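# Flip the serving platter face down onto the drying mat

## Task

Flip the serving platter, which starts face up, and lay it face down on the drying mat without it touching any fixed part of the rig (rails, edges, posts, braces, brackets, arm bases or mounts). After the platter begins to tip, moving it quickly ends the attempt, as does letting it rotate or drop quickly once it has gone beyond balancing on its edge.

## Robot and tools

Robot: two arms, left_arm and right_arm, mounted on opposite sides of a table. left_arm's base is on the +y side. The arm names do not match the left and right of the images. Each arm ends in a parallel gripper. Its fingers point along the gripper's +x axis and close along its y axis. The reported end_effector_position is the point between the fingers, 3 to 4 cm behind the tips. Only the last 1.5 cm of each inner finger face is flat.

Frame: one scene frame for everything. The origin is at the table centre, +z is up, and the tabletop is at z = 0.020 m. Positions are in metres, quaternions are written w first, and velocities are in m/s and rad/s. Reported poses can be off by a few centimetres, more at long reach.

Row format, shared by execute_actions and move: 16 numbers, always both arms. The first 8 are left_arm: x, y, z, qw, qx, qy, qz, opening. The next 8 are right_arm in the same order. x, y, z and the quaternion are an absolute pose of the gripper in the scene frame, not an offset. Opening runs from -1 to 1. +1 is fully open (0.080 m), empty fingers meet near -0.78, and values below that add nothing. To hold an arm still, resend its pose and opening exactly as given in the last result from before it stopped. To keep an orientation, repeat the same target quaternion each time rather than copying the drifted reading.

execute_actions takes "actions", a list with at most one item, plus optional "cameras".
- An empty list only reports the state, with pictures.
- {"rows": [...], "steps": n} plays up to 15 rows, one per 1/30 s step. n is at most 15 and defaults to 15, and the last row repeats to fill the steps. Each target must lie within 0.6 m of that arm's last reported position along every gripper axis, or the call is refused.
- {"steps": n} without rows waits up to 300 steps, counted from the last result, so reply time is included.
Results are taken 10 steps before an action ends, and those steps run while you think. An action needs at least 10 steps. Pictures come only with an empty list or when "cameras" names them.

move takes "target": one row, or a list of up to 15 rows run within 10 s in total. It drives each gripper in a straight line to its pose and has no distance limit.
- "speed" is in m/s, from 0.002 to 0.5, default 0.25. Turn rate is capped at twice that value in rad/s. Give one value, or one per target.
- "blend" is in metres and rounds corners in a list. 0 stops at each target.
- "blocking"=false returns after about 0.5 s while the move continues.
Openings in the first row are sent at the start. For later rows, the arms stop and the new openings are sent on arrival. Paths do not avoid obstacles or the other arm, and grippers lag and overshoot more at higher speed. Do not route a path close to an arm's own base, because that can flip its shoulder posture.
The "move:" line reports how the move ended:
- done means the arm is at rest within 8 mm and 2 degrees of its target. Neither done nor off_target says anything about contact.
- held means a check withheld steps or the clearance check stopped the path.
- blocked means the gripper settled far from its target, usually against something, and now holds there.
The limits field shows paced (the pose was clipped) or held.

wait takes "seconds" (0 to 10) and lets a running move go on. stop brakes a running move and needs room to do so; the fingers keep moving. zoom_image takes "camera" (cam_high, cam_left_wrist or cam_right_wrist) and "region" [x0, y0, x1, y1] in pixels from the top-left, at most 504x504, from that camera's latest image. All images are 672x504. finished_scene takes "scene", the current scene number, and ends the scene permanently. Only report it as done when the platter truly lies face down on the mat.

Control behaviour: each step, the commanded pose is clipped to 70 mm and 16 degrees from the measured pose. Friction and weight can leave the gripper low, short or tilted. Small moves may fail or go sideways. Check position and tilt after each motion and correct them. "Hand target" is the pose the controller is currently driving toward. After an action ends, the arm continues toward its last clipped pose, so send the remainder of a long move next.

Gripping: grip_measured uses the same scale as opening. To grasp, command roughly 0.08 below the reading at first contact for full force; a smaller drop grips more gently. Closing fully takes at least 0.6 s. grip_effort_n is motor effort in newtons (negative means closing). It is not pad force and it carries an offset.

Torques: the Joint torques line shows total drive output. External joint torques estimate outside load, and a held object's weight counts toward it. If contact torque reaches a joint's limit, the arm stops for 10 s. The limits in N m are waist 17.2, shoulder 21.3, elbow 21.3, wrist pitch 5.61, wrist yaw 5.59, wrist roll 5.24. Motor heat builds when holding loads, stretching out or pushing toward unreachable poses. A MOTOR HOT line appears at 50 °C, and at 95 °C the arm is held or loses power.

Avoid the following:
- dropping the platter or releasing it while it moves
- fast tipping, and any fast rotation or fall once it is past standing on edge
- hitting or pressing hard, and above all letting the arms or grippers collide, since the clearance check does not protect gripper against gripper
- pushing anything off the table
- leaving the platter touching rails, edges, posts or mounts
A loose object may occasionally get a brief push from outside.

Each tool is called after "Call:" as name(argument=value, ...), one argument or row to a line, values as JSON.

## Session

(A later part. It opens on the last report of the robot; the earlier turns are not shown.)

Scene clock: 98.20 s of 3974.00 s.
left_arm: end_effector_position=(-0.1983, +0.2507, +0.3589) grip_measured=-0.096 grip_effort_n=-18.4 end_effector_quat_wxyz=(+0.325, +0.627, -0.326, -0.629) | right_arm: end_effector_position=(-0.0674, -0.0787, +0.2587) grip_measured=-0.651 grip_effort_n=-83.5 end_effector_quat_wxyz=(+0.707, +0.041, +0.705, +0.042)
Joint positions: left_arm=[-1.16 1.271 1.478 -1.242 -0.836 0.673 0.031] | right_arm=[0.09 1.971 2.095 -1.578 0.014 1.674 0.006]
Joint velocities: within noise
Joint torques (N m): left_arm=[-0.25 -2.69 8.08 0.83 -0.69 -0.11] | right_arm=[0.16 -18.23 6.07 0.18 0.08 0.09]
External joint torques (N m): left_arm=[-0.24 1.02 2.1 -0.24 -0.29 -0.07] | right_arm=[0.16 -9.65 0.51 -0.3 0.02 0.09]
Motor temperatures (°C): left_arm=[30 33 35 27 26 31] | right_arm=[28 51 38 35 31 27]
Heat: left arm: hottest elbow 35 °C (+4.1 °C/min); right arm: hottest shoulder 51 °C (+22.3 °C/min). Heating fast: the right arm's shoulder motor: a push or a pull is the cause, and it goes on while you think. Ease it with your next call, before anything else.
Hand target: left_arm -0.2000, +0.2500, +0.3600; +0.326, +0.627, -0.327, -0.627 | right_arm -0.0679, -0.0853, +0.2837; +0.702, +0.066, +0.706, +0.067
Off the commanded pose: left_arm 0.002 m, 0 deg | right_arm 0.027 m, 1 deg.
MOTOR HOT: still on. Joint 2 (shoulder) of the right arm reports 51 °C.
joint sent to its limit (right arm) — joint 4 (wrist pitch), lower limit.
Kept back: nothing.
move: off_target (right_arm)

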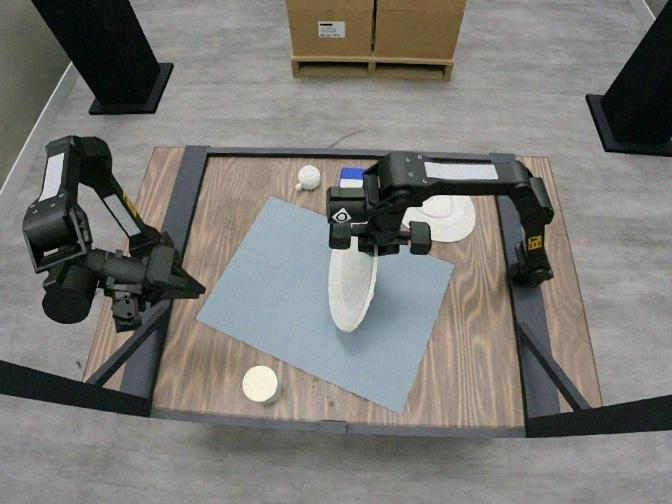

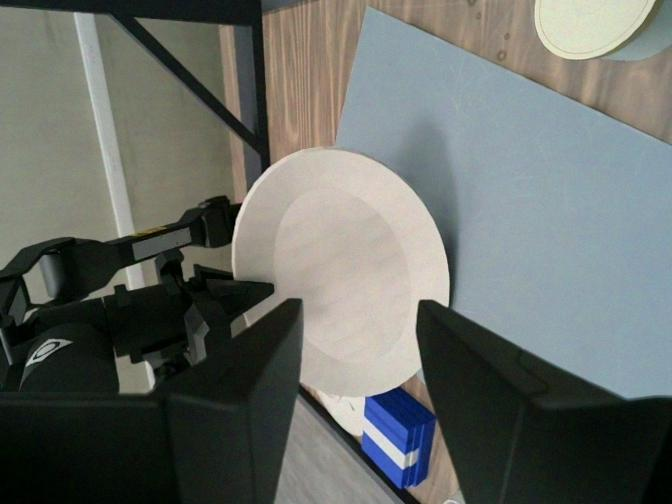

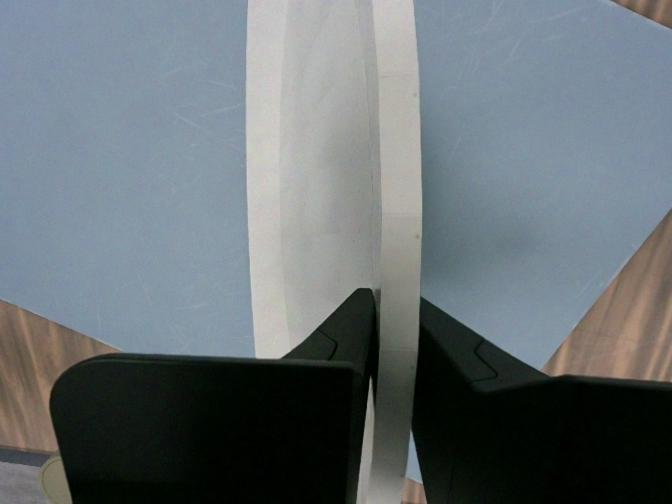

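Call:
move(
  target=[
    [-0.2,0.25,0.36,0.3265,0.6272,-0.3265,-0.6272,-0.1,-0.068,-0.11,0.285,0.705,0.054,0.705,0.054,-1],
    [-0.2,0.25,0.36,0.3265,0.6272,-0.3265,-0.6272,-0.1,-0.068,-0.11,0.262,0.705,0.054,0.705,0.054,-1],
  ],
  speed=0.05,
)

Scene clock: 103.03 s of 3974.00 s.
left_arm: end_effector_position=(-0.1983, +0.2507, +0.3589) grip_measured=-0.096 grip_effort_n=-18.8 end_effector_quat_wxyz=(+0.325, +0.627, -0.326, -0.629) | right_arm: end_effector_position=(-0.0682, -0.1121, +0.2478) grip_measured=-0.651 grip_effort_n=-83.5 end_effector_quat_wxyz=(+0.707, +0.030, +0.706, +0.031) end_effector_velocity=(+0.000, -0.004, -0.001) end_effector_angular_velocity=(-0.003, +0.008, -0.009)
Joint positions: left_arm=[-1.16 1.271 1.478 -1.242 -0.836 0.673 0.031] | right_arm=[0.101 1.836 1.868 -1.517 0.012 1.687 0.006]
Joint velocities: left_arm=[within noise] | right_arm=[-0.002 -0.017 -0.027 0.007 -0.007 0.007 0]
Joint torques (N m): left_arm=[-0.25 -2.69 8.07 0.82 -0.7 -0.11] | right_arm=[0.13 -13.96 5.46 1.61 0.25 0.02]
External joint torques (N m): left_arm=[-0.25 1.02 2.05 -0.26 -0.29 -0.07] | right_arm=[0.14 -6.26 -0.22 1.17 0.18 0.03]
Motor temperatures (°C): left_arm=[30 33 36 27 26 31] | right_arm=[28 54 38 34 31 27]
Heat: left arm: hottest elbow 36 °C (+4.1 °C/min); right arm: hottest shoulder 54 °C (+22.4 °C/min). Heating fast: the right arm's shoulder motor: a push or a pull is the cause, and it goes on while you think. Ease it with your next call, before anything else.
Hand target: left_arm -0.2000, +0.2500, +0.3600; +0.326, +0.627, -0.326, -0.627 | right_arm -0.0679, -0.1103, +0.2620; +0.705, +0.054, +0.705, +0.054
Off the commanded pose: left_arm 0.002 m, 0 deg | right_arm 0.014 m, 4 deg.
MOTOR HOT: still on. Joint 2 (shoulder) of the right arm reports 54 °C.
Kept back: nothing.
move: off_target (right_arm)

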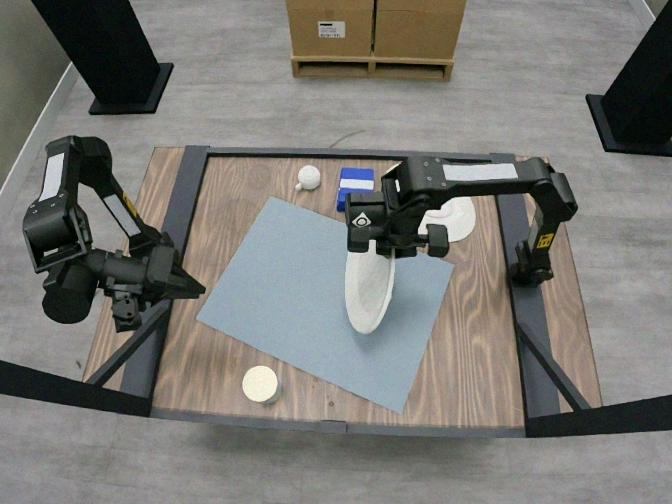

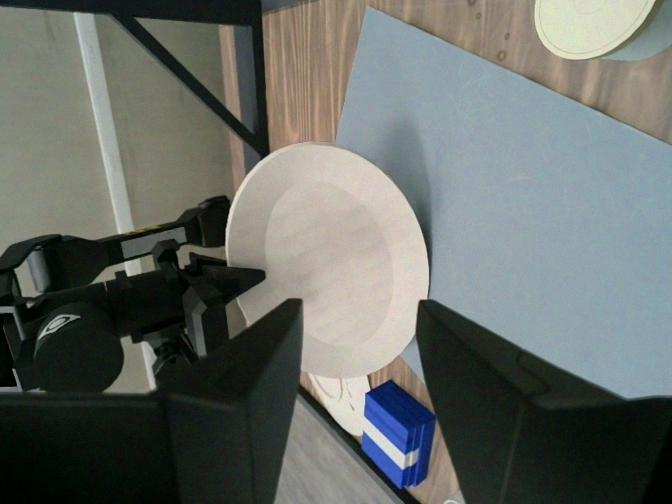

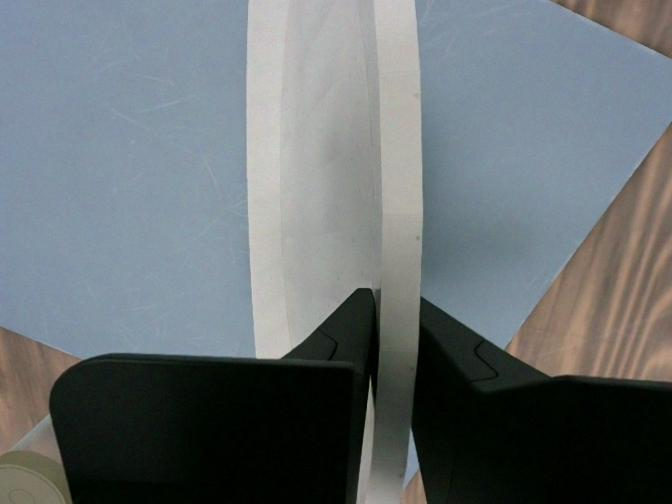

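Call:
move(
  target=[
    [-0.2,0.25,0.36,0.3265,0.6272,-0.3265,-0.6272,-0.1,-0.068,-0.11,0.249,0.7071,0.0,0.7071,0.0,-1],
    [-0.2,0.25,0.36,0.3265,0.6272,-0.3265,-0.6272,-0.1,-0.068,-0.10,0.245,0.7065,-0.03,0.7065,-0.03,-1],
  ],
  speed=0.04,
)

Scene clock: 106.63 s of 3974.00 s.
left_arm: end_effector_position=(-0.1983, +0.2507, +0.3589) grip_measured=-0.096 grip_effort_n=-18.4 end_effector_quat_wxyz=(+0.325, +0.627, -0.326, -0.629) | right_arm: end_effector_position=(-0.0690, -0.1055, +0.2472) grip_measured=-0.651 grip_effort_n=-83.5 end_effector_quat_wxyz=(+0.704, +0.016, +0.710, +0.016)
Joint positions: left_arm=[-1.16 1.271 1.478 -1.242 -0.836 0.673 0.031] | right_arm=[0.095 1.903 1.956 -1.579 -0.002 1.682 0.006]
Joint velocities: within noise
Joint torques (N m): left_arm=[-0.26 -2.7 8.08 0.83 -0.69 -0.11] | right_arm=[-0.53 -7.18 6.67 0.1 -0.18 -0.26]
External joint torques (N m): left_arm=[-0.25 0.97 2.12 -0.25 -0.29 -0.07] | right_arm=[-0.49 0.98 1.07 -0.26 -0.23 -0.26]
Motor temperatures (°C): left_arm=[30 33 36 27 26 31] | right_arm=[28 52 37 34 31 27]
Heat: left arm: hottest elbow 36 °C (+4.0 °C/min); right arm: hottest shoulder 52 °C (+19.1 °C/min). Fold the right arm in close to its base, or ease its load, before you think long.
Hand target: left_arm -0.2000, +0.2500, +0.3600; +0.326, +0.627, -0.326, -0.627 | right_arm -0.0679, -0.1003, +0.2444; +0.702, +0.015, +0.712, +0.014
Off the commanded pose: left_arm 0.002 m, 0 deg | right_arm 0.006 m, 7 deg.
MOTOR HOT: still on. Joint 2 (shoulder) of the right arm reports 52 °C.
joint sent to its limit (right arm) — joint 4 (wrist pitch), lower limit.
Kept back: nothing.
move: off_target (right_arm)

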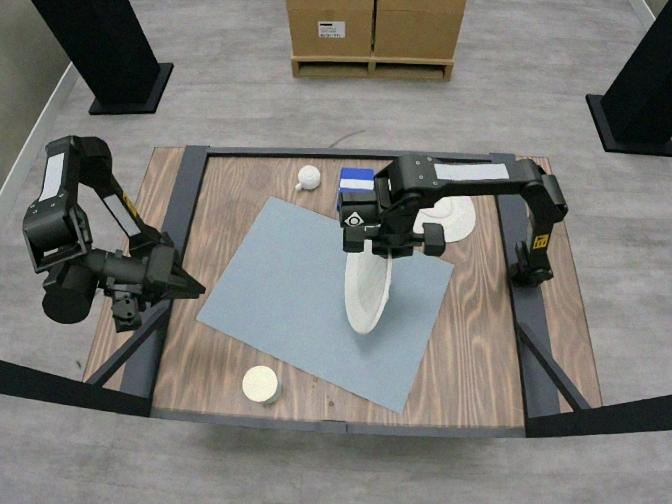

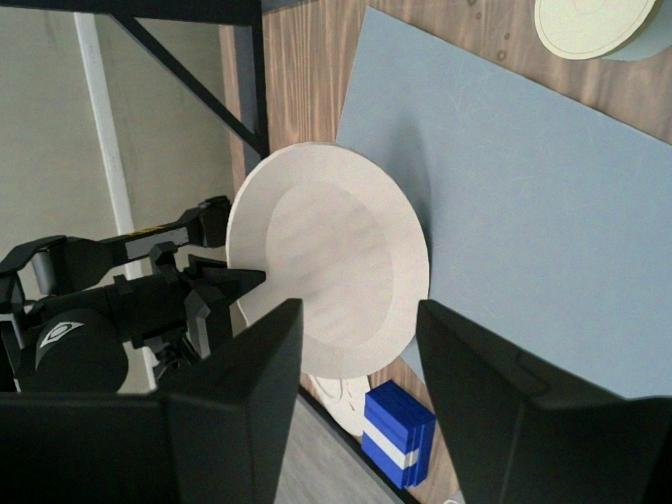

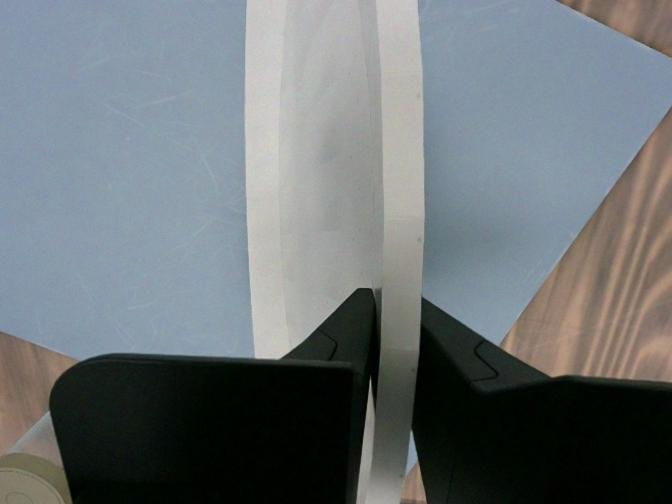

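Call:
move(
  target=[
    [-0.16,0.05,0.37,0.1711,0.6861,-0.1711,-0.6861,1,-0.068,-0.1,0.245,0.7071,0.0,0.7071,0.0,-1],
    [-0.155,-0.075,0.31,0.1711,0.6861,-0.1711,-0.6861,1,-0.068,-0.1,0.245,0.7071,0.0,0.7071,0.0,-1],
  ],
  speed=0.15,
)

Scene clock: 111.07 s of 3974.00 s.
left_arm: end_effector_position=(-0.1533, -0.0717, +0.3145) grip_measured=+1.000 grip_effort_n=18.4 end_effector_quat_wxyz=(+0.268, +0.628, -0.277, -0.676) | right_arm: end_effector_position=(-0.0690, -0.1055, +0.2472) grip_measured=-0.651 grip_effort_n=-83.5 end_effector_quat_wxyz=(+0.704, +0.016, +0.710, +0.016)
Joint positions: left_arm=[-0.318 2.158 2.35 -0.979 -0.145 1.346 0.08] | right_arm=[0.095 1.903 1.957 -1.579 -0.002 1.682 0.006]
Joint velocities: within noise
Joint torques (N m): left_arm=[-0.03 -8.04 8.13 1.46 0.14 0.03] | right_arm=[-0.45 -7.1 6.84 0.09 0.1 -0.15]
External joint torques (N m): left_arm=[-0.03 2.64 1.76 0.02 0.17 0.07] | right_arm=[-0.49 1.03 1.25 -0.28 0.06 -0.14]
Motor temperatures (°C): left_arm=[30 33 35 27 26 31] | right_arm=[28 50 38 33 31 27]
Heat: left arm: hottest elbow 35 °C (+2.0 °C/min); right arm: hottest shoulder 50 °C (+15.2 °C/min). Fold the right arm in close to its base, or ease its load, before you think long.
Hand target: left_arm -0.1547, -0.0744, +0.3093; +0.264, +0.629, -0.276, -0.677 | right_arm -0.0679, -0.1003, +0.2446; +0.705, +0.015, +0.709, +0.015
Off the commanded pose: left_arm 0.006 m, 18 deg; orientation clipped | right_arm 0.006 m, 3 deg.
MOTOR HOT: still on. Joint 2 (shoulder) of the right arm reports 50 °C.
joint sent to its limit (left arm) — joint 3 (elbow), upper limit, where the elbow is as straight as it goes.
joint sent to its limit (right arm) — joint 4 (wrist pitch), lower limit.
Kept back: nothing.
move: off_target (left_arm, right_arm); limits=paced

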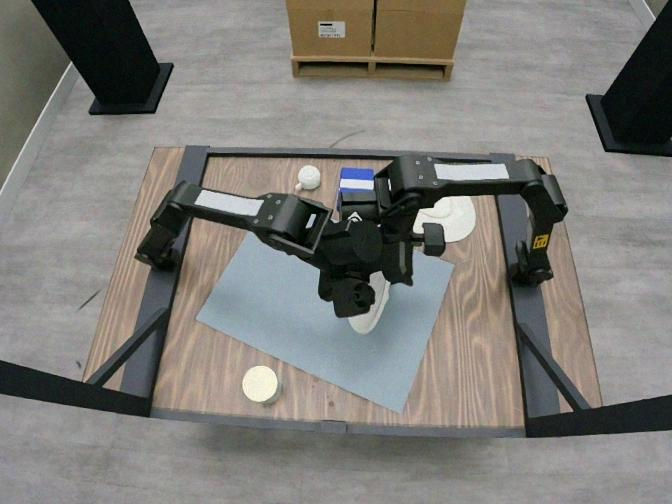

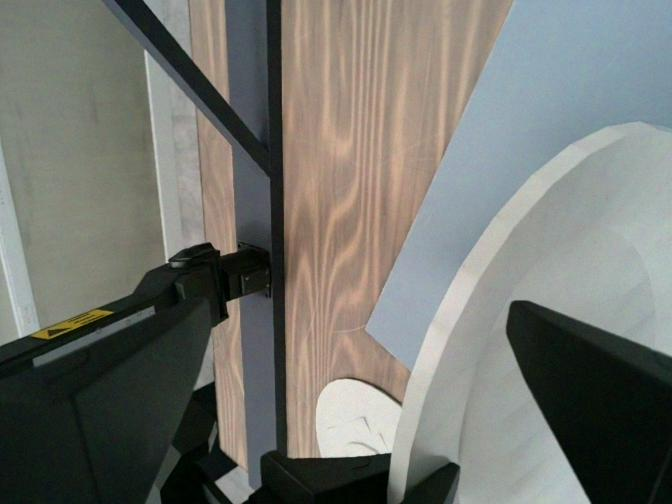

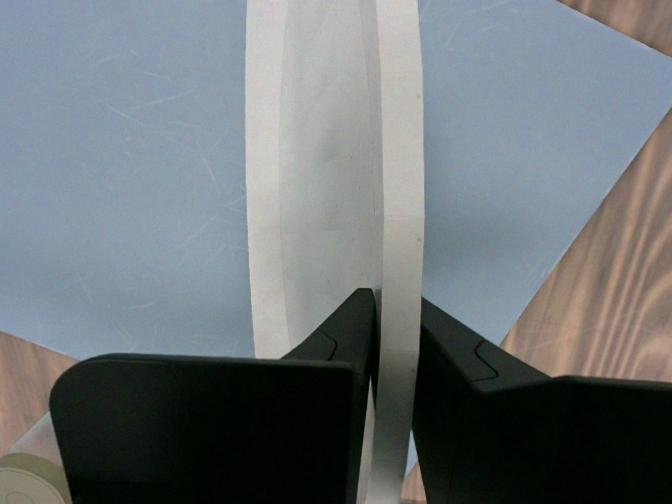

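Call:
move(
  target=[
    [-0.155,-0.078,0.25,0.2126,0.6744,-0.2126,-0.6744,0.8,-0.068,-0.1,0.245,0.7071,0.0,0.7071,0.0,-1],
    [-0.155,-0.078,0.213,0.2126,0.6744,-0.2126,-0.6744,0.8,-0.068,-0.1,0.245,0.7071,0.0,0.7071,0.0,-1],
  ],
  speed=0.08,
)

Scene clock: 113.97 s of 3974.00 s.
left_arm: end_effector_position=(-0.1552, -0.0790, +0.2118) grip_measured=+0.804 grip_effort_n=-18.8 end_effector_quat_wxyz=(+0.210, +0.675, -0.212, -0.675) | right_arm: end_effector_position=(-0.0696, -0.1053, +0.2471) grip_measured=-0.651 grip_effort_n=-83.5 end_effector_quat_wxyz=(+0.704, +0.015, +0.710, +0.017)
Joint positions: left_arm=[-0.324 2.263 2.207 -0.931 -0.171 1.32 0.071] | right_arm=[0.097 1.904 1.958 -1.579 -0.002 1.681 0.006]
Joint velocities: within noise
Joint torques (N m): left_arm=[-0.1 -11.04 6.31 1.58 -0.18 -0.12] | right_arm=[-0.45 -7.22 6.64 0.15 0.12 -0.1]
External joint torques (N m): left_arm=[-0.18 0.45 -0.25 0.36 -0.12 -0.09] | right_arm=[-0.46 0.98 1.02 -0.21 0.07 -0.1]
Motor temperatures (°C): left_arm=[30 34 35 27 26 31] | right_arm=[28 49 38 33 31 27]
Heat: left arm: hottest elbow 35 °C (+2.0 °C/min); right arm: hottest shoulder 49 °C (+13.0 °C/min). Fold the right arm in close to its base, or ease its load, before you think long.
Hand target: left_arm -0.1549, -0.0780, +0.2129; +0.212, +0.675, -0.212, -0.674 | right_arm -0.0679, -0.1003, +0.2446; +0.705, +0.015, +0.709, +0.015
Off the commanded pose: left_arm 0.002 m, 0 deg | right_arm 0.006 m, 3 deg.
MOTOR HOT: still on. Joint 2 (shoulder) of the right arm reports 49 °C.
joint sent to its limit (right arm) — joint 4 (wrist pitch), lower limit.
Kept back: nothing.
move: off_target (right_arm)

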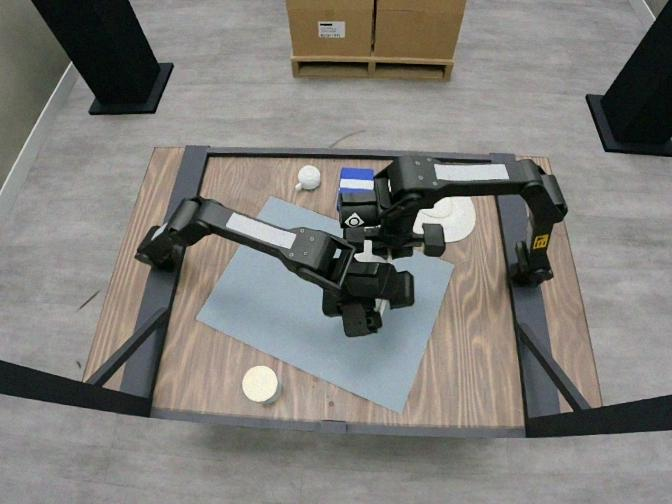

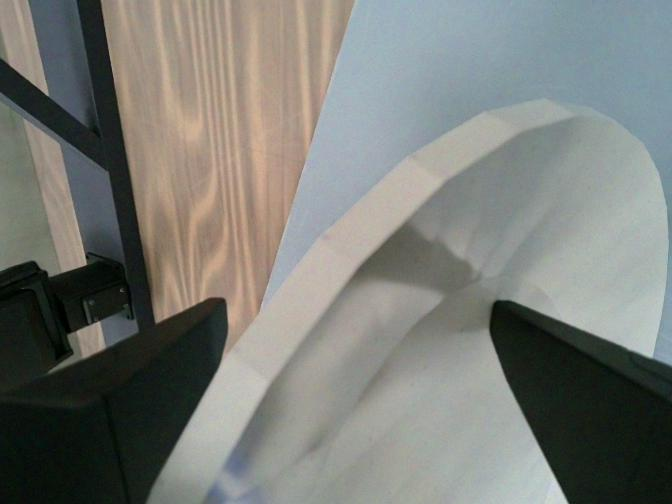

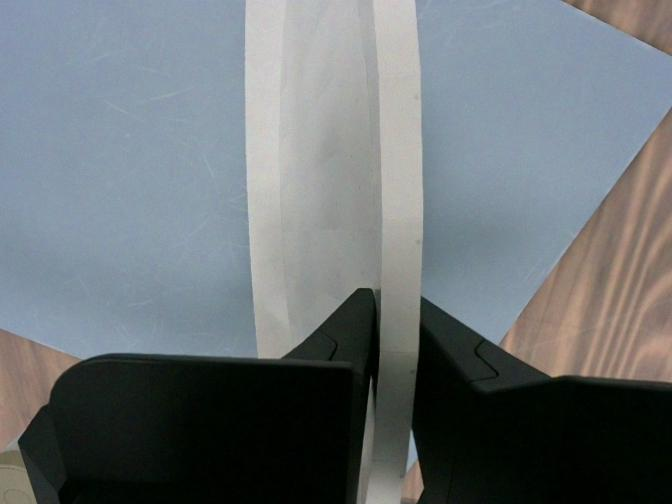

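Call:
move(
  target=[
    [-0.155,-0.082,0.198,0.2126,0.6744,-0.2126,-0.6744,0.8,-0.068,-0.1,0.245,0.7071,0.0,0.7071,0.0,-1],
    [-0.155,-0.082,0.198,0.2126,0.6744,-0.2126,-0.6744,0.1,-0.068,-0.1,0.245,0.7071,0.0,0.7071,0.0,-1],
  ],
  speed=0.06,
)

Scene clock: 115.60 s of 3974.00 s.
left_arm: end_effector_position=(-0.1618, -0.0804, +0.2118) grip_measured=+0.392 grip_effort_n=-83.5 end_effector_quat_wxyz=(+0.202, +0.665, -0.235, -0.679) | right_arm: end_effector_position=(-0.0746, -0.0963, +0.2503) grip_measured=-0.592 grip_effort_n=-83.5 end_effector_quat_wxyz=(+0.702, +0.016, +0.710, +0.041)
Joint positions: left_arm=[-0.328 2.246 2.166 -0.877 -0.148 1.356 0.053] | right_arm=[0.108 1.916 1.985 -1.558 -0.003 1.659 0.008]
Joint velocities: within noise
Joint torques (N m): left_arm=[0.42 -8.65 5.34 1.87 -1 -1.17] | right_arm=[-1.28 -9.03 3.91 -1.07 0.17 0.62]
External joint torques (N m): left_arm=[0.44 2.83 -1.29 0.61 -0.97 -1.14] | right_arm=[-1.28 -0.74 -1.72 -1.49 0.12 0.62]
Motor temperatures (°C): left_arm=[30 35 35 28 26 31] | right_arm=[28 48 38 32 31 27]
Heat: left arm: hottest shoulder 35 °C (+2.0 °C/min); right arm: hottest shoulder 48 °C (+13.1 °C/min). Fold the right arm in close to its base, or ease its load, before you think long.
Hand target: left_arm -0.1550, -0.0817, +0.1982; +0.212, +0.675, -0.213, -0.674 | right_arm -0.0681, -0.1001, +0.2448; +0.705, +0.015, +0.709, +0.015
Off the commanded pose: left_arm 0.015 m, 3 deg | right_arm 0.009 m, 5 deg.
MOTOR HOT: still on. Joint 2 (shoulder) of the right arm reports 48 °C.
joint sent to its limit (right arm) — joint 4 (wrist pitch), lower limit.
Kept back: nothing.
move: off_target (left_arm, right_arm); target 2's new opening was sent with left_arm's hand 0.010 m and 1 deg from that target

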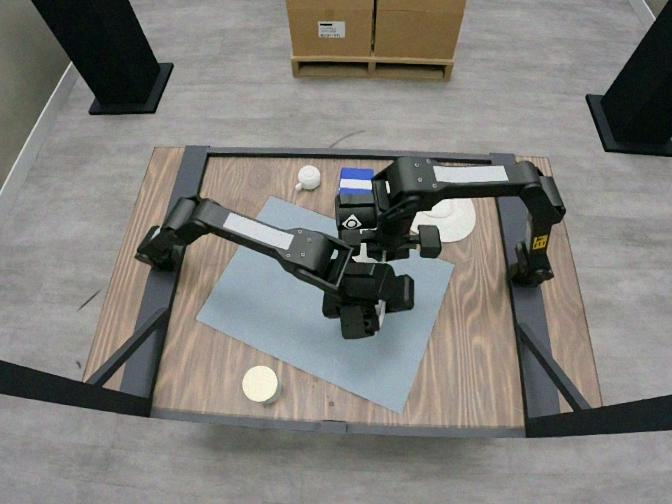

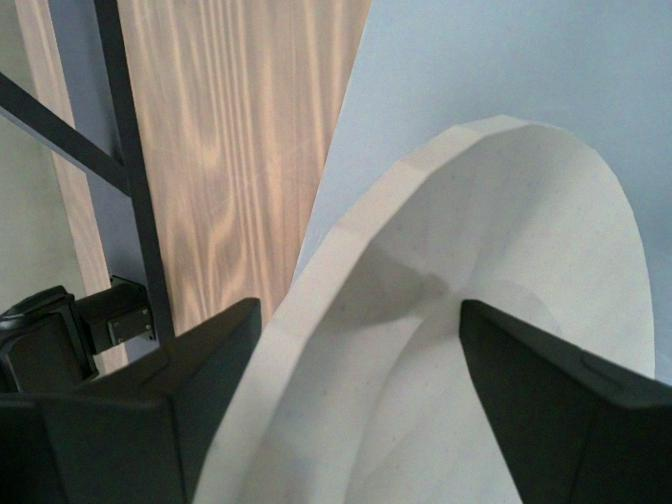

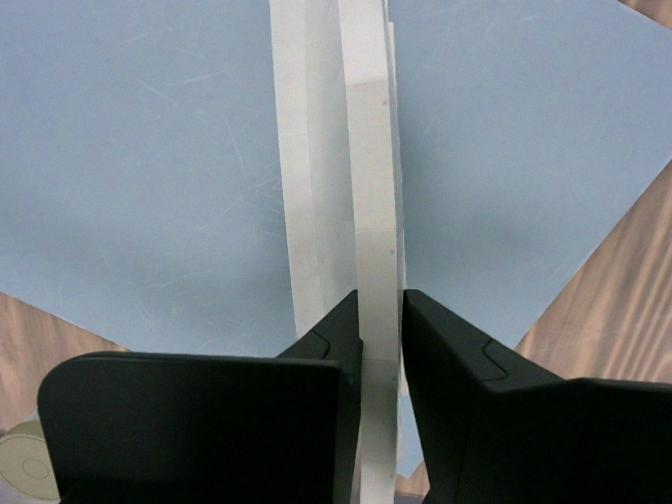

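Call:
move(
  target=[
    [-0.16,-0.08,0.214,0.2126,0.6744,-0.2126,-0.6744,0.9,-0.068,-0.1,0.247,0.7071,0.0,0.7071,0.0,-1],
    [-0.155,-0.085,0.235,0.2126,0.6744,-0.2126,-0.6744,1,-0.068,-0.1,0.247,0.7071,0.0,0.7071,0.0,-1],
    [-0.155,-0.105,0.235,0.2126,0.6744,-0.2126,-0.6744,1,-0.068,-0.1,0.247,0.7071,0.0,0.7071,0.0,-1],
  ],
  speed=0.06,
)

Scene clock: 117.63 s of 3974.00 s.
left_arm: end_effector_position=(-0.1580, -0.0804, +0.2346) grip_measured=+0.896 grip_effort_n=18.4 end_effector_quat_wxyz=(+0.218, +0.670, -0.218, -0.675) | right_arm: end_effector_position=(-0.0747, -0.1016, +0.2480) grip_measured=-0.645 grip_effort_n=-83.5 end_effector_quat_wxyz=(+0.700, +0.012, +0.714, +0.024)
Joint positions: left_arm=[-0.329 2.282 2.321 -1.005 -0.174 1.315 0.075] | right_arm=[0.105 1.917 1.978 -1.579 -0.013 1.676 0.006]
Joint velocities: within noise
Joint torques (N m): left_arm=[-0.03 -10.27 7.03 1.23 -0.06 -0.03] | right_arm=[-1.14 -9.45 4.9 0.1 0.47 0.1]
External joint torques (N m): left_arm=[0.06 1.32 0.53 -0.03 -0.02 0] | right_arm=[-1.1 -1.26 -0.68 -0.29 0.42 0.11]
Motor temperatures (°C): left_arm=[30 35 35 28 26 31] | right_arm=[28 47 37 32 31 27]
Heat: left arm: hottest shoulder 35 °C (+2.0 °C/min); right arm: hottest shoulder 47 °C (+12.1 °C/min).
Hand target: left_arm -0.1581, -0.0799, +0.2333; +0.217, +0.671, -0.217, -0.675 | right_arm -0.0681, -0.1003, +0.2465; +0.705, +0.017, +0.709, +0.017
Off the commanded pose: left_arm 0.025 m, 1 deg | right_arm 0.007 m, 3 deg.
MOTOR HOT: cleared for the motors of the right arm.
joint sent to its limit (right arm) — joint 4 (wrist pitch), lower limit.
Kept back: nothing.
move: held (left_arm; a check stopped the path), off_target (right_arm; braked when a check withheld steps of left_arm); path passed 1 of 3 targets; target 2's new opening was not sent; limits=held
pose unreachable (left arm): on one or more control steps of this call this arm could not follow its commanded pose, so it was not sent that pose on those steps. It may still have moved: this result reports where it is.
cause: moving toward the commanded pose would bring a part of the arm too close to another arm (a part of this arm just beyond joint 4 (wrist pitch) and a part of the right arm just beyond its joint 4 (wrist pitch)).

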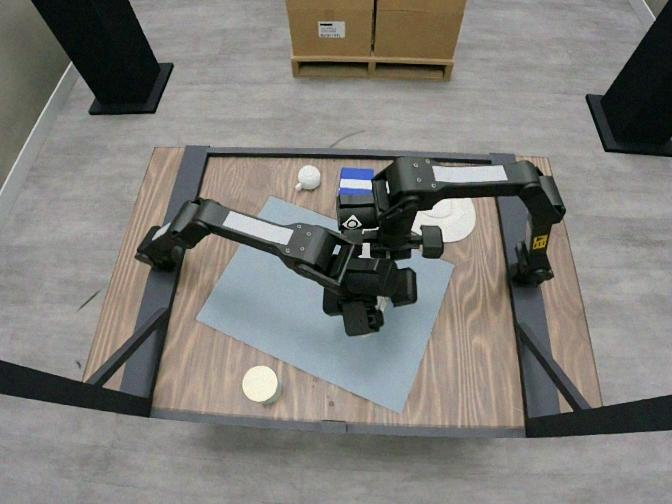

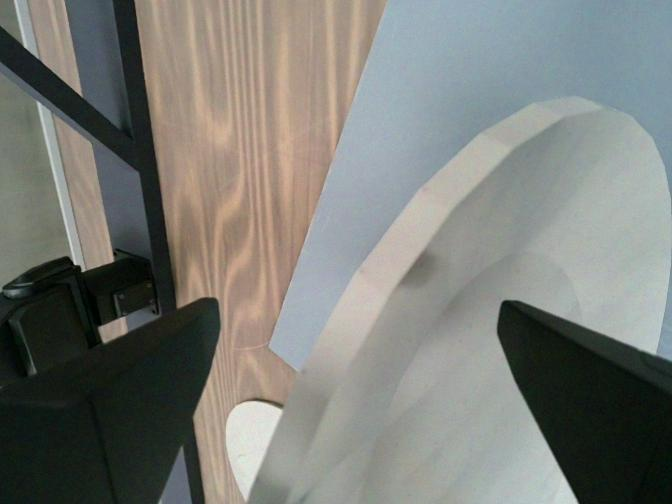

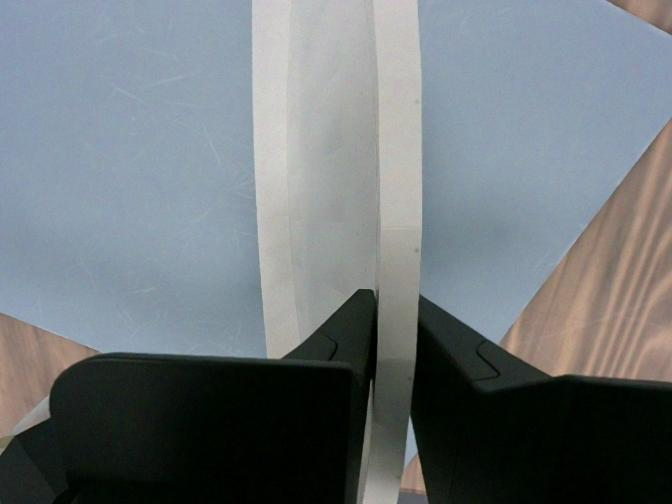

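Call:
move(
  target=[
    [-0.175,0.0,0.30,0.2126,0.6744,-0.2126,-0.6744,1,-0.068,-0.1,0.247,0.7071,0.0,0.7071,0.0,-1],
    [-0.18,0.10,0.31,0.2126,0.6744,-0.2126,-0.6744,1,-0.068,-0.1,0.247,0.7071,0.0,0.7071,0.0,-1],
  ],
  speed=0.12,
  cameras=[],
)

Call:
move(
  target=[-0.18,0.10,0.31,0.2126,0.6744,-0.2126,-0.6744,1,-0.07,-0.1,0.243,0.7071,0.015,0.7071,0.015,-0.45],
  speed=0.04,
)

Scene clock: 120.83 s of 3974.00 s.
left_arm: end_effector_position=(-0.1816, +0.0976, +0.3101) grip_measured=+1.000 grip_effort_n=18.4 end_effector_quat_wxyz=(+0.212, +0.673, -0.213, -0.676) | right_arm: end_effector_position=(-0.0747, -0.1016, +0.2480) grip_measured=-0.645 grip_effort_n=-83.5 end_effector_quat_wxyz=(+0.700, +0.012, +0.714, +0.024)
Joint positions: left_arm=[-0.568 1.686 1.797 -1.141 -0.3 1.107 0.08] | right_arm=[0.105 1.917 1.978 -1.579 -0.013 1.676 0.006]
Joint velocities: within noise
Joint torques (N m): left_arm=[-0.15 -7.49 6.21 0.99 -0.35 -0.1] | right_arm=[-1.02 -9.57 4.81 0.08 0.47 0.09]
External joint torques (N m): left_arm=[-0.13 -0.15 -0.16 -0.19 -0.22 -0.07] | right_arm=[-1.01 -1.41 -0.73 -0.29 0.42 0.09]
Motor temperatures (°C): left_arm=[30 36 34 28 26 31] | right_arm=[28 46 37 32 31 27]
Heat: left arm: hottest shoulder 36 °C (+3.0 °C/min); right arm: hottest shoulder 46 °C (+11.0 °C/min).
Hand target: left_arm -0.1800, +0.0999, +0.3100; +0.213, +0.674, -0.213, -0.674 | right_arm -0.0681, -0.1003, +0.2465; +0.705, +0.017, +0.709, +0.017
Off the commanded pose: left_arm 0.003 m, 0 deg | right_arm 0.007 m, 3 deg.
joint sent to its limit (right arm) — joint 4 (wrist pitch), lower limit.
Kept back: nothing.
move: off_target (right_arm)
No camera images: "cameras" was empty.

Scene clock: 121.53 s of 3974.00 s.
left_arm: end_effector_position=(-0.1816, +0.0976, +0.3101) grip_measured=+1.000 grip_effort_n=18.4 end_effector_quat_wxyz=(+0.212, +0.673, -0.213, -0.676) | right_arm: end_effector_position=(-0.0733, -0.1014, +0.2479) grip_measured=-0.453 grip_effort_n=13.3 end_effector_quat_wxyz=(+0.702, +0.015, +0.712, +0.021)
Joint positions: left_arm=[-0.568 1.686 1.797 -1.141 -0.3 1.106 0.08] | right_arm=[0.103 1.917 1.978 -1.578 -0.009 1.682 0.015]
Joint velocities: within noise
Joint torques (N m): left_arm=[-0.1 -7.47 6.18 0.99 -0.35 -0.1] | right_arm=[-0.39 -9.17 3.96 0.52 0.51 0.14]
External joint torques (N m): left_arm=[-0.14 -0.23 -0.11 -0.16 -0.21 -0.07] | right_arm=[-0.4 -0.92 -1.66 0.12 0.47 0.14]
Motor temperatures (°C): left_arm=[30 36 34 28 26 31] | right_arm=[28 45 36 32 31 27]
Heat: left arm: hottest shoulder 36 °C (+3.0 °C/min); right arm: hottest shoulder 45 °C (+10.1 °C/min).
Hand target: left_arm -0.1800, +0.0999, +0.3100; +0.213, +0.674, -0.213, -0.674 | right_arm -0.0701, -0.1000, +0.2430; +0.707, +0.015, +0.707, +0.015
Off the commanded pose: left_arm 0.003 m, 0 deg | right_arm 0.006 m, 1 deg.
Kept back: nothing.
move: done

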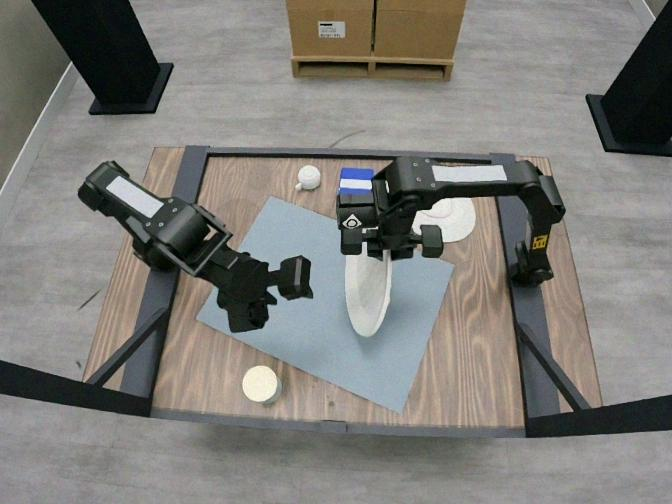

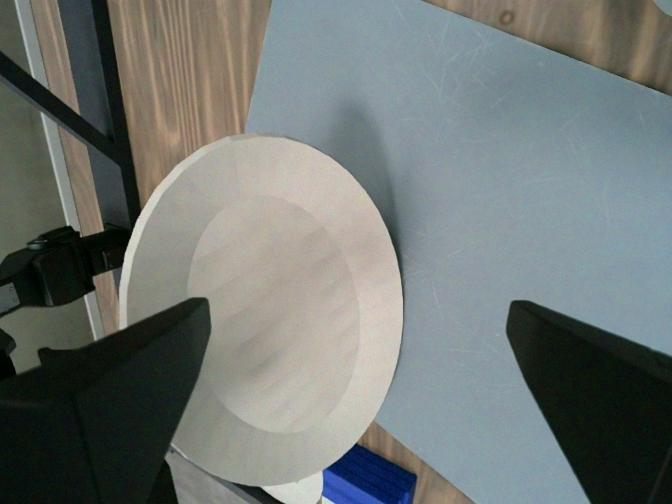

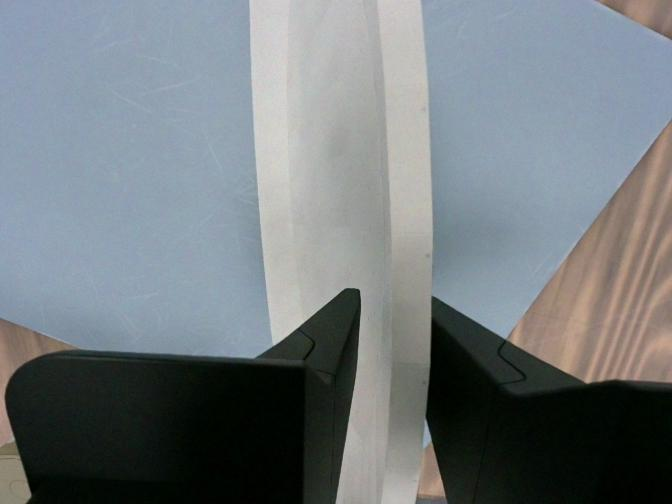

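Call:
move(
  target=[-0.18,0.10,0.31,0.2126,0.6744,-0.2126,-0.6744,1,-0.07,-0.075,0.243,0.7055,0.047,0.7055,0.047,-0.45],
  speed=0.025,
)

Scene clock: 123.90 s of 3974.00 s.
left_arm: end_effector_position=(-0.1816, +0.0976, +0.3101) grip_measured=+1.000 grip_effort_n=18.4 end_effector_quat_wxyz=(+0.212, +0.673, -0.213, -0.676) | right_arm: end_effector_position=(-0.0752, -0.0829, +0.2486) grip_measured=-0.452 grip_effort_n=9.5 end_effector_quat_wxyz=(+0.699, +0.043, +0.712, +0.050)
Joint positions: left_arm=[-0.568 1.686 1.797 -1.141 -0.3 1.106 0.08] | right_arm=[0.105 1.922 1.982 -1.498 -0.002 1.682 0.015]
Joint velocities: within noise
Joint torques (N m): left_arm=[-0.15 -7.46 6.18 1 -0.34 -0.1] | right_arm=[-0.89 -7.37 5.82 1.16 0.64 -0.02]
External joint torques (N m): left_arm=[-0.17 -0.36 -0.09 -0.18 -0.22 -0.07] | right_arm=[-0.94 1.06 0.08 0.63 0.59 -0.01]
Motor temperatures (°C): left_arm=[30 36 34 28 26 31] | right_arm=[28 45 36 32 31 27]
Heat: left arm: hottest shoulder 36 °C (+3.0 °C/min); right arm: hottest shoulder 45 °C (+10.0 °C/min).
Hand target: left_arm -0.1800, +0.0999, +0.3100; +0.213, +0.674, -0.213, -0.674 | right_arm -0.0699, -0.0753, +0.2431; +0.706, +0.047, +0.706, +0.047
Off the commanded pose: left_arm 0.003 m, 0 deg | right_arm 0.011 m, 1 deg.
Kept back: nothing.
move: off_target (right_arm)

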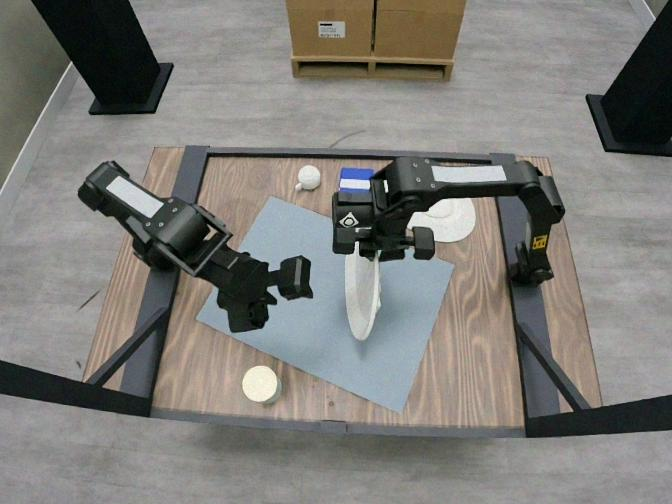

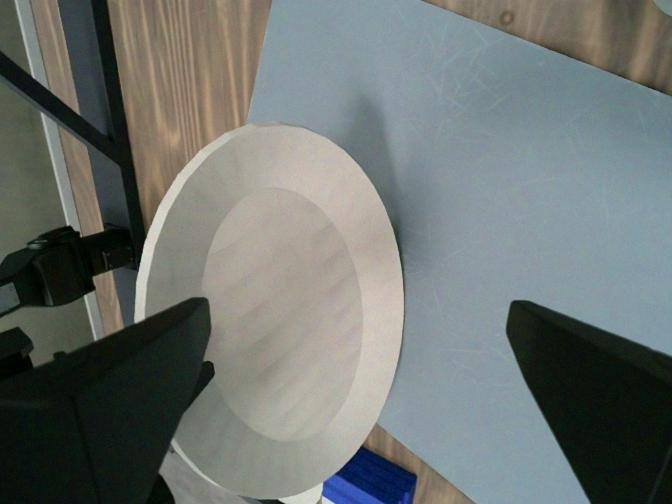

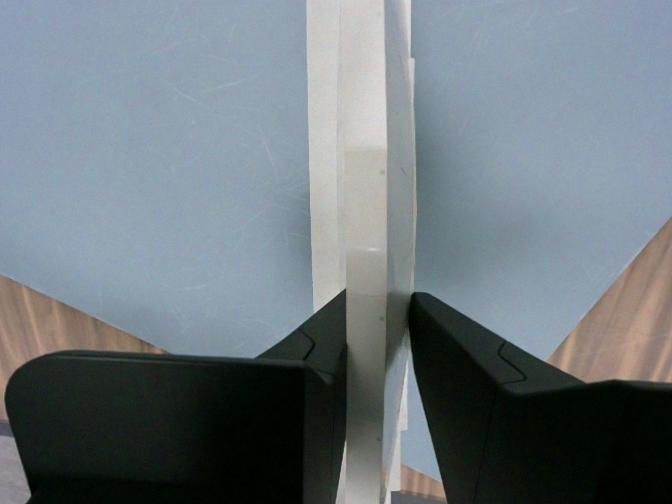

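Call:
move(
  target=[-0.18,0.10,0.31,0.2126,0.6744,-0.2126,-0.6744,1,-0.068,-0.055,0.243,0.7037,0.0692,0.7037,0.0692,-0.2],
  speed=0.025,
)

Scene clock: 125.97 s of 3974.00 s.
left_arm: end_effector_position=(-0.1816, +0.0976, +0.3101) grip_measured=+1.000 grip_effort_n=18.4 end_effector_quat_wxyz=(+0.212, +0.673, -0.213, -0.676) | right_arm: end_effector_position=(-0.0712, -0.0595, +0.2457) grip_measured=-0.203 grip_effort_n=12.8 end_effector_quat_wxyz=(+0.700, +0.067, +0.707, +0.069)
Joint positions: left_arm=[-0.568 1.686 1.797 -1.141 -0.3 1.106 0.08] | right_arm=[0.093 1.96 2.013 -1.43 0.011 1.676 0.026]
Joint velocities: within noise
Joint torques (N m): left_arm=[-0.15 -7.47 6.17 0.99 -0.35 -0.1] | right_arm=[-0.53 -9.27 5.77 0.84 0.4 -0.15]
External joint torques (N m): left_arm=[-0.11 -0.28 -0.15 -0.19 -0.22 -0.07] | right_arm=[-0.52 -0.4 -0.15 0.2 0.34 -0.14]
Motor temperatures (°C): left_arm=[30 36 34 28 26 31] | right_arm=[28 44 36 32 31 27]
Heat: left arm: hottest shoulder 36 °C (+3.0 °C/min); right arm: hottest shoulder 44 °C (+9.0 °C/min).
Hand target: left_arm -0.1800, +0.0999, +0.3100; +0.213, +0.674, -0.213, -0.674 | right_arm -0.0680, -0.0551, +0.2431; +0.704, +0.069, +0.704, +0.069
Off the commanded pose: left_arm 0.003 m, 0 deg | right_arm 0.006 m, 1 deg.
Kept back: nothing.
move: done

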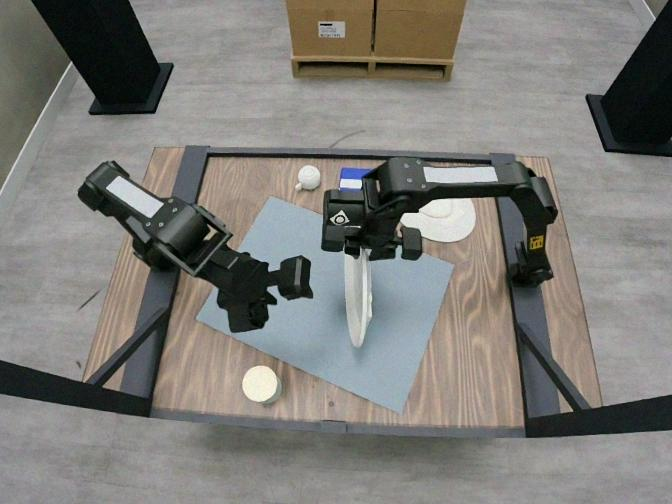

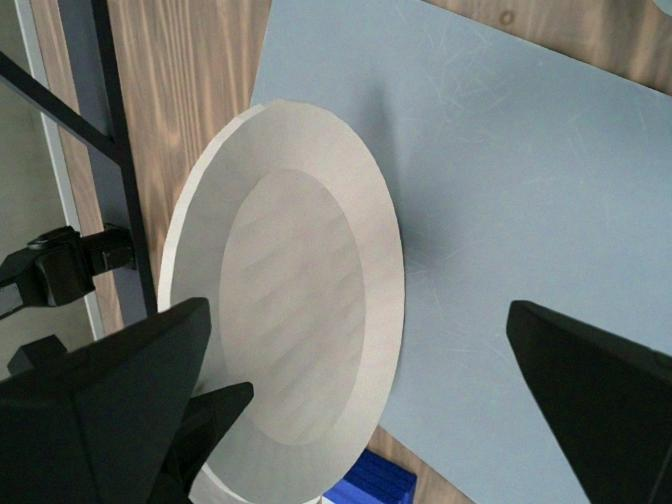

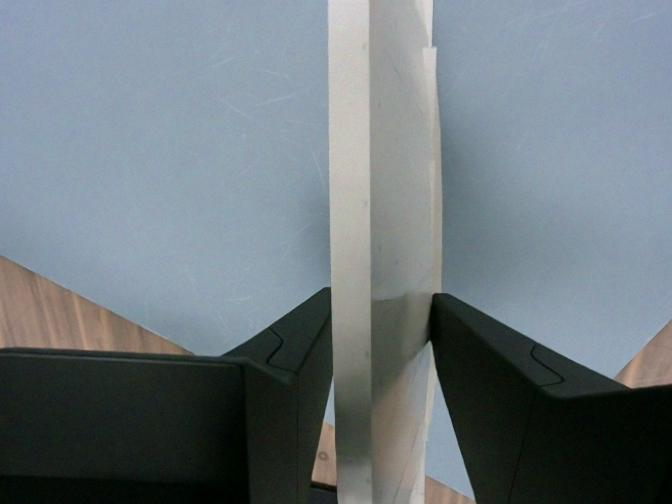

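Call:
move(
  target=[-0.18,0.10,0.31,0.2126,0.6744,-0.2126,-0.6744,1,-0.068,-0.03,0.242,0.7022,0.0831,0.7022,0.0831,0.2],
  speed=0.025,
)

Scene clock: 127.50 s of 3974.00 s.
left_arm: end_effector_position=(-0.1816, +0.0976, +0.3101) grip_measured=+1.000 grip_effort_n=18.4 end_effector_quat_wxyz=(+0.212, +0.673, -0.213, -0.676) | right_arm: end_effector_position=(-0.0707, -0.0349, +0.2453) grip_measured=+0.197 grip_effort_n=14.7 end_effector_quat_wxyz=(+0.699, +0.082, +0.705, +0.084)
Joint positions: left_arm=[-0.568 1.686 1.797 -1.141 -0.3 1.106 0.08] | right_arm=[0.087 2.031 2.107 -1.412 0.016 1.67 0.044]
Joint velocities: within noise
Joint torques (N m): left_arm=[-0.16 -7.46 6.17 0.99 -0.35 -0.1] | right_arm=[-0.47 -9.38 6.3 0.77 0.31 -0.16]
External joint torques (N m): left_arm=[-0.15 -0.29 -0.08 -0.16 -0.22 -0.07] | right_arm=[-0.47 -0.02 0.42 0.08 0.25 -0.15]
Motor temperatures (°C): left_arm=[30 36 34 28 26 31] | right_arm=[28 44 36 32 31 27]
Heat: left arm: hottest shoulder 36 °C (+3.0 °C/min); right arm: hottest shoulder 44 °C (+8.1 °C/min).
Hand target: left_arm -0.1800, +0.0999, +0.3100; +0.213, +0.674, -0.213, -0.674 | right_arm -0.0679, -0.0301, +0.2419; +0.702, +0.083, +0.702, +0.083
Off the commanded pose: left_arm 0.003 m, 0 deg | right_arm 0.007 m, 0 deg.
Kept back: nothing.
move: done

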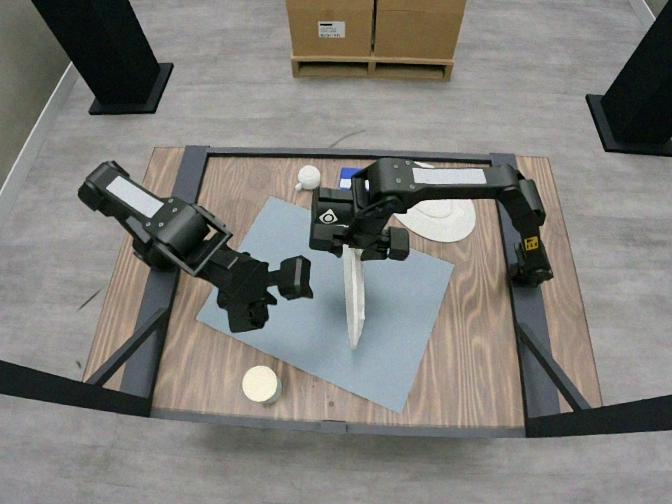

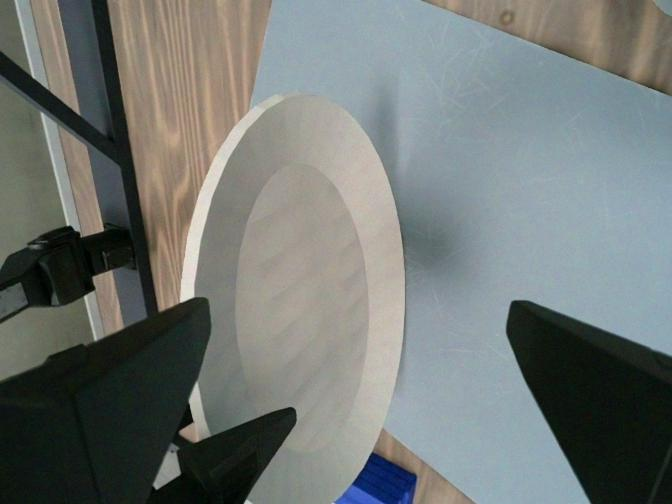

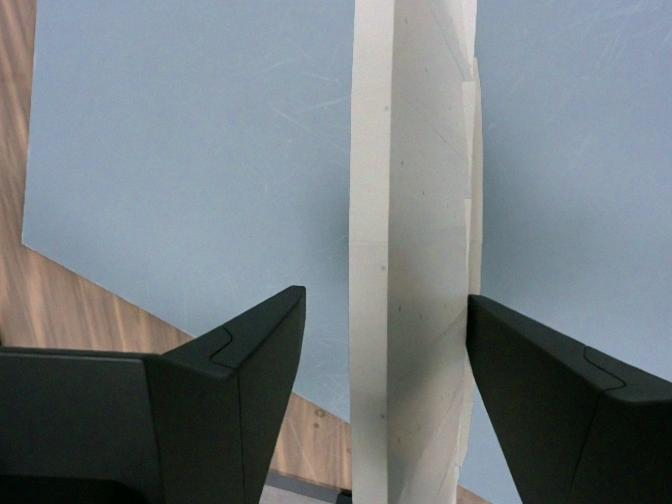

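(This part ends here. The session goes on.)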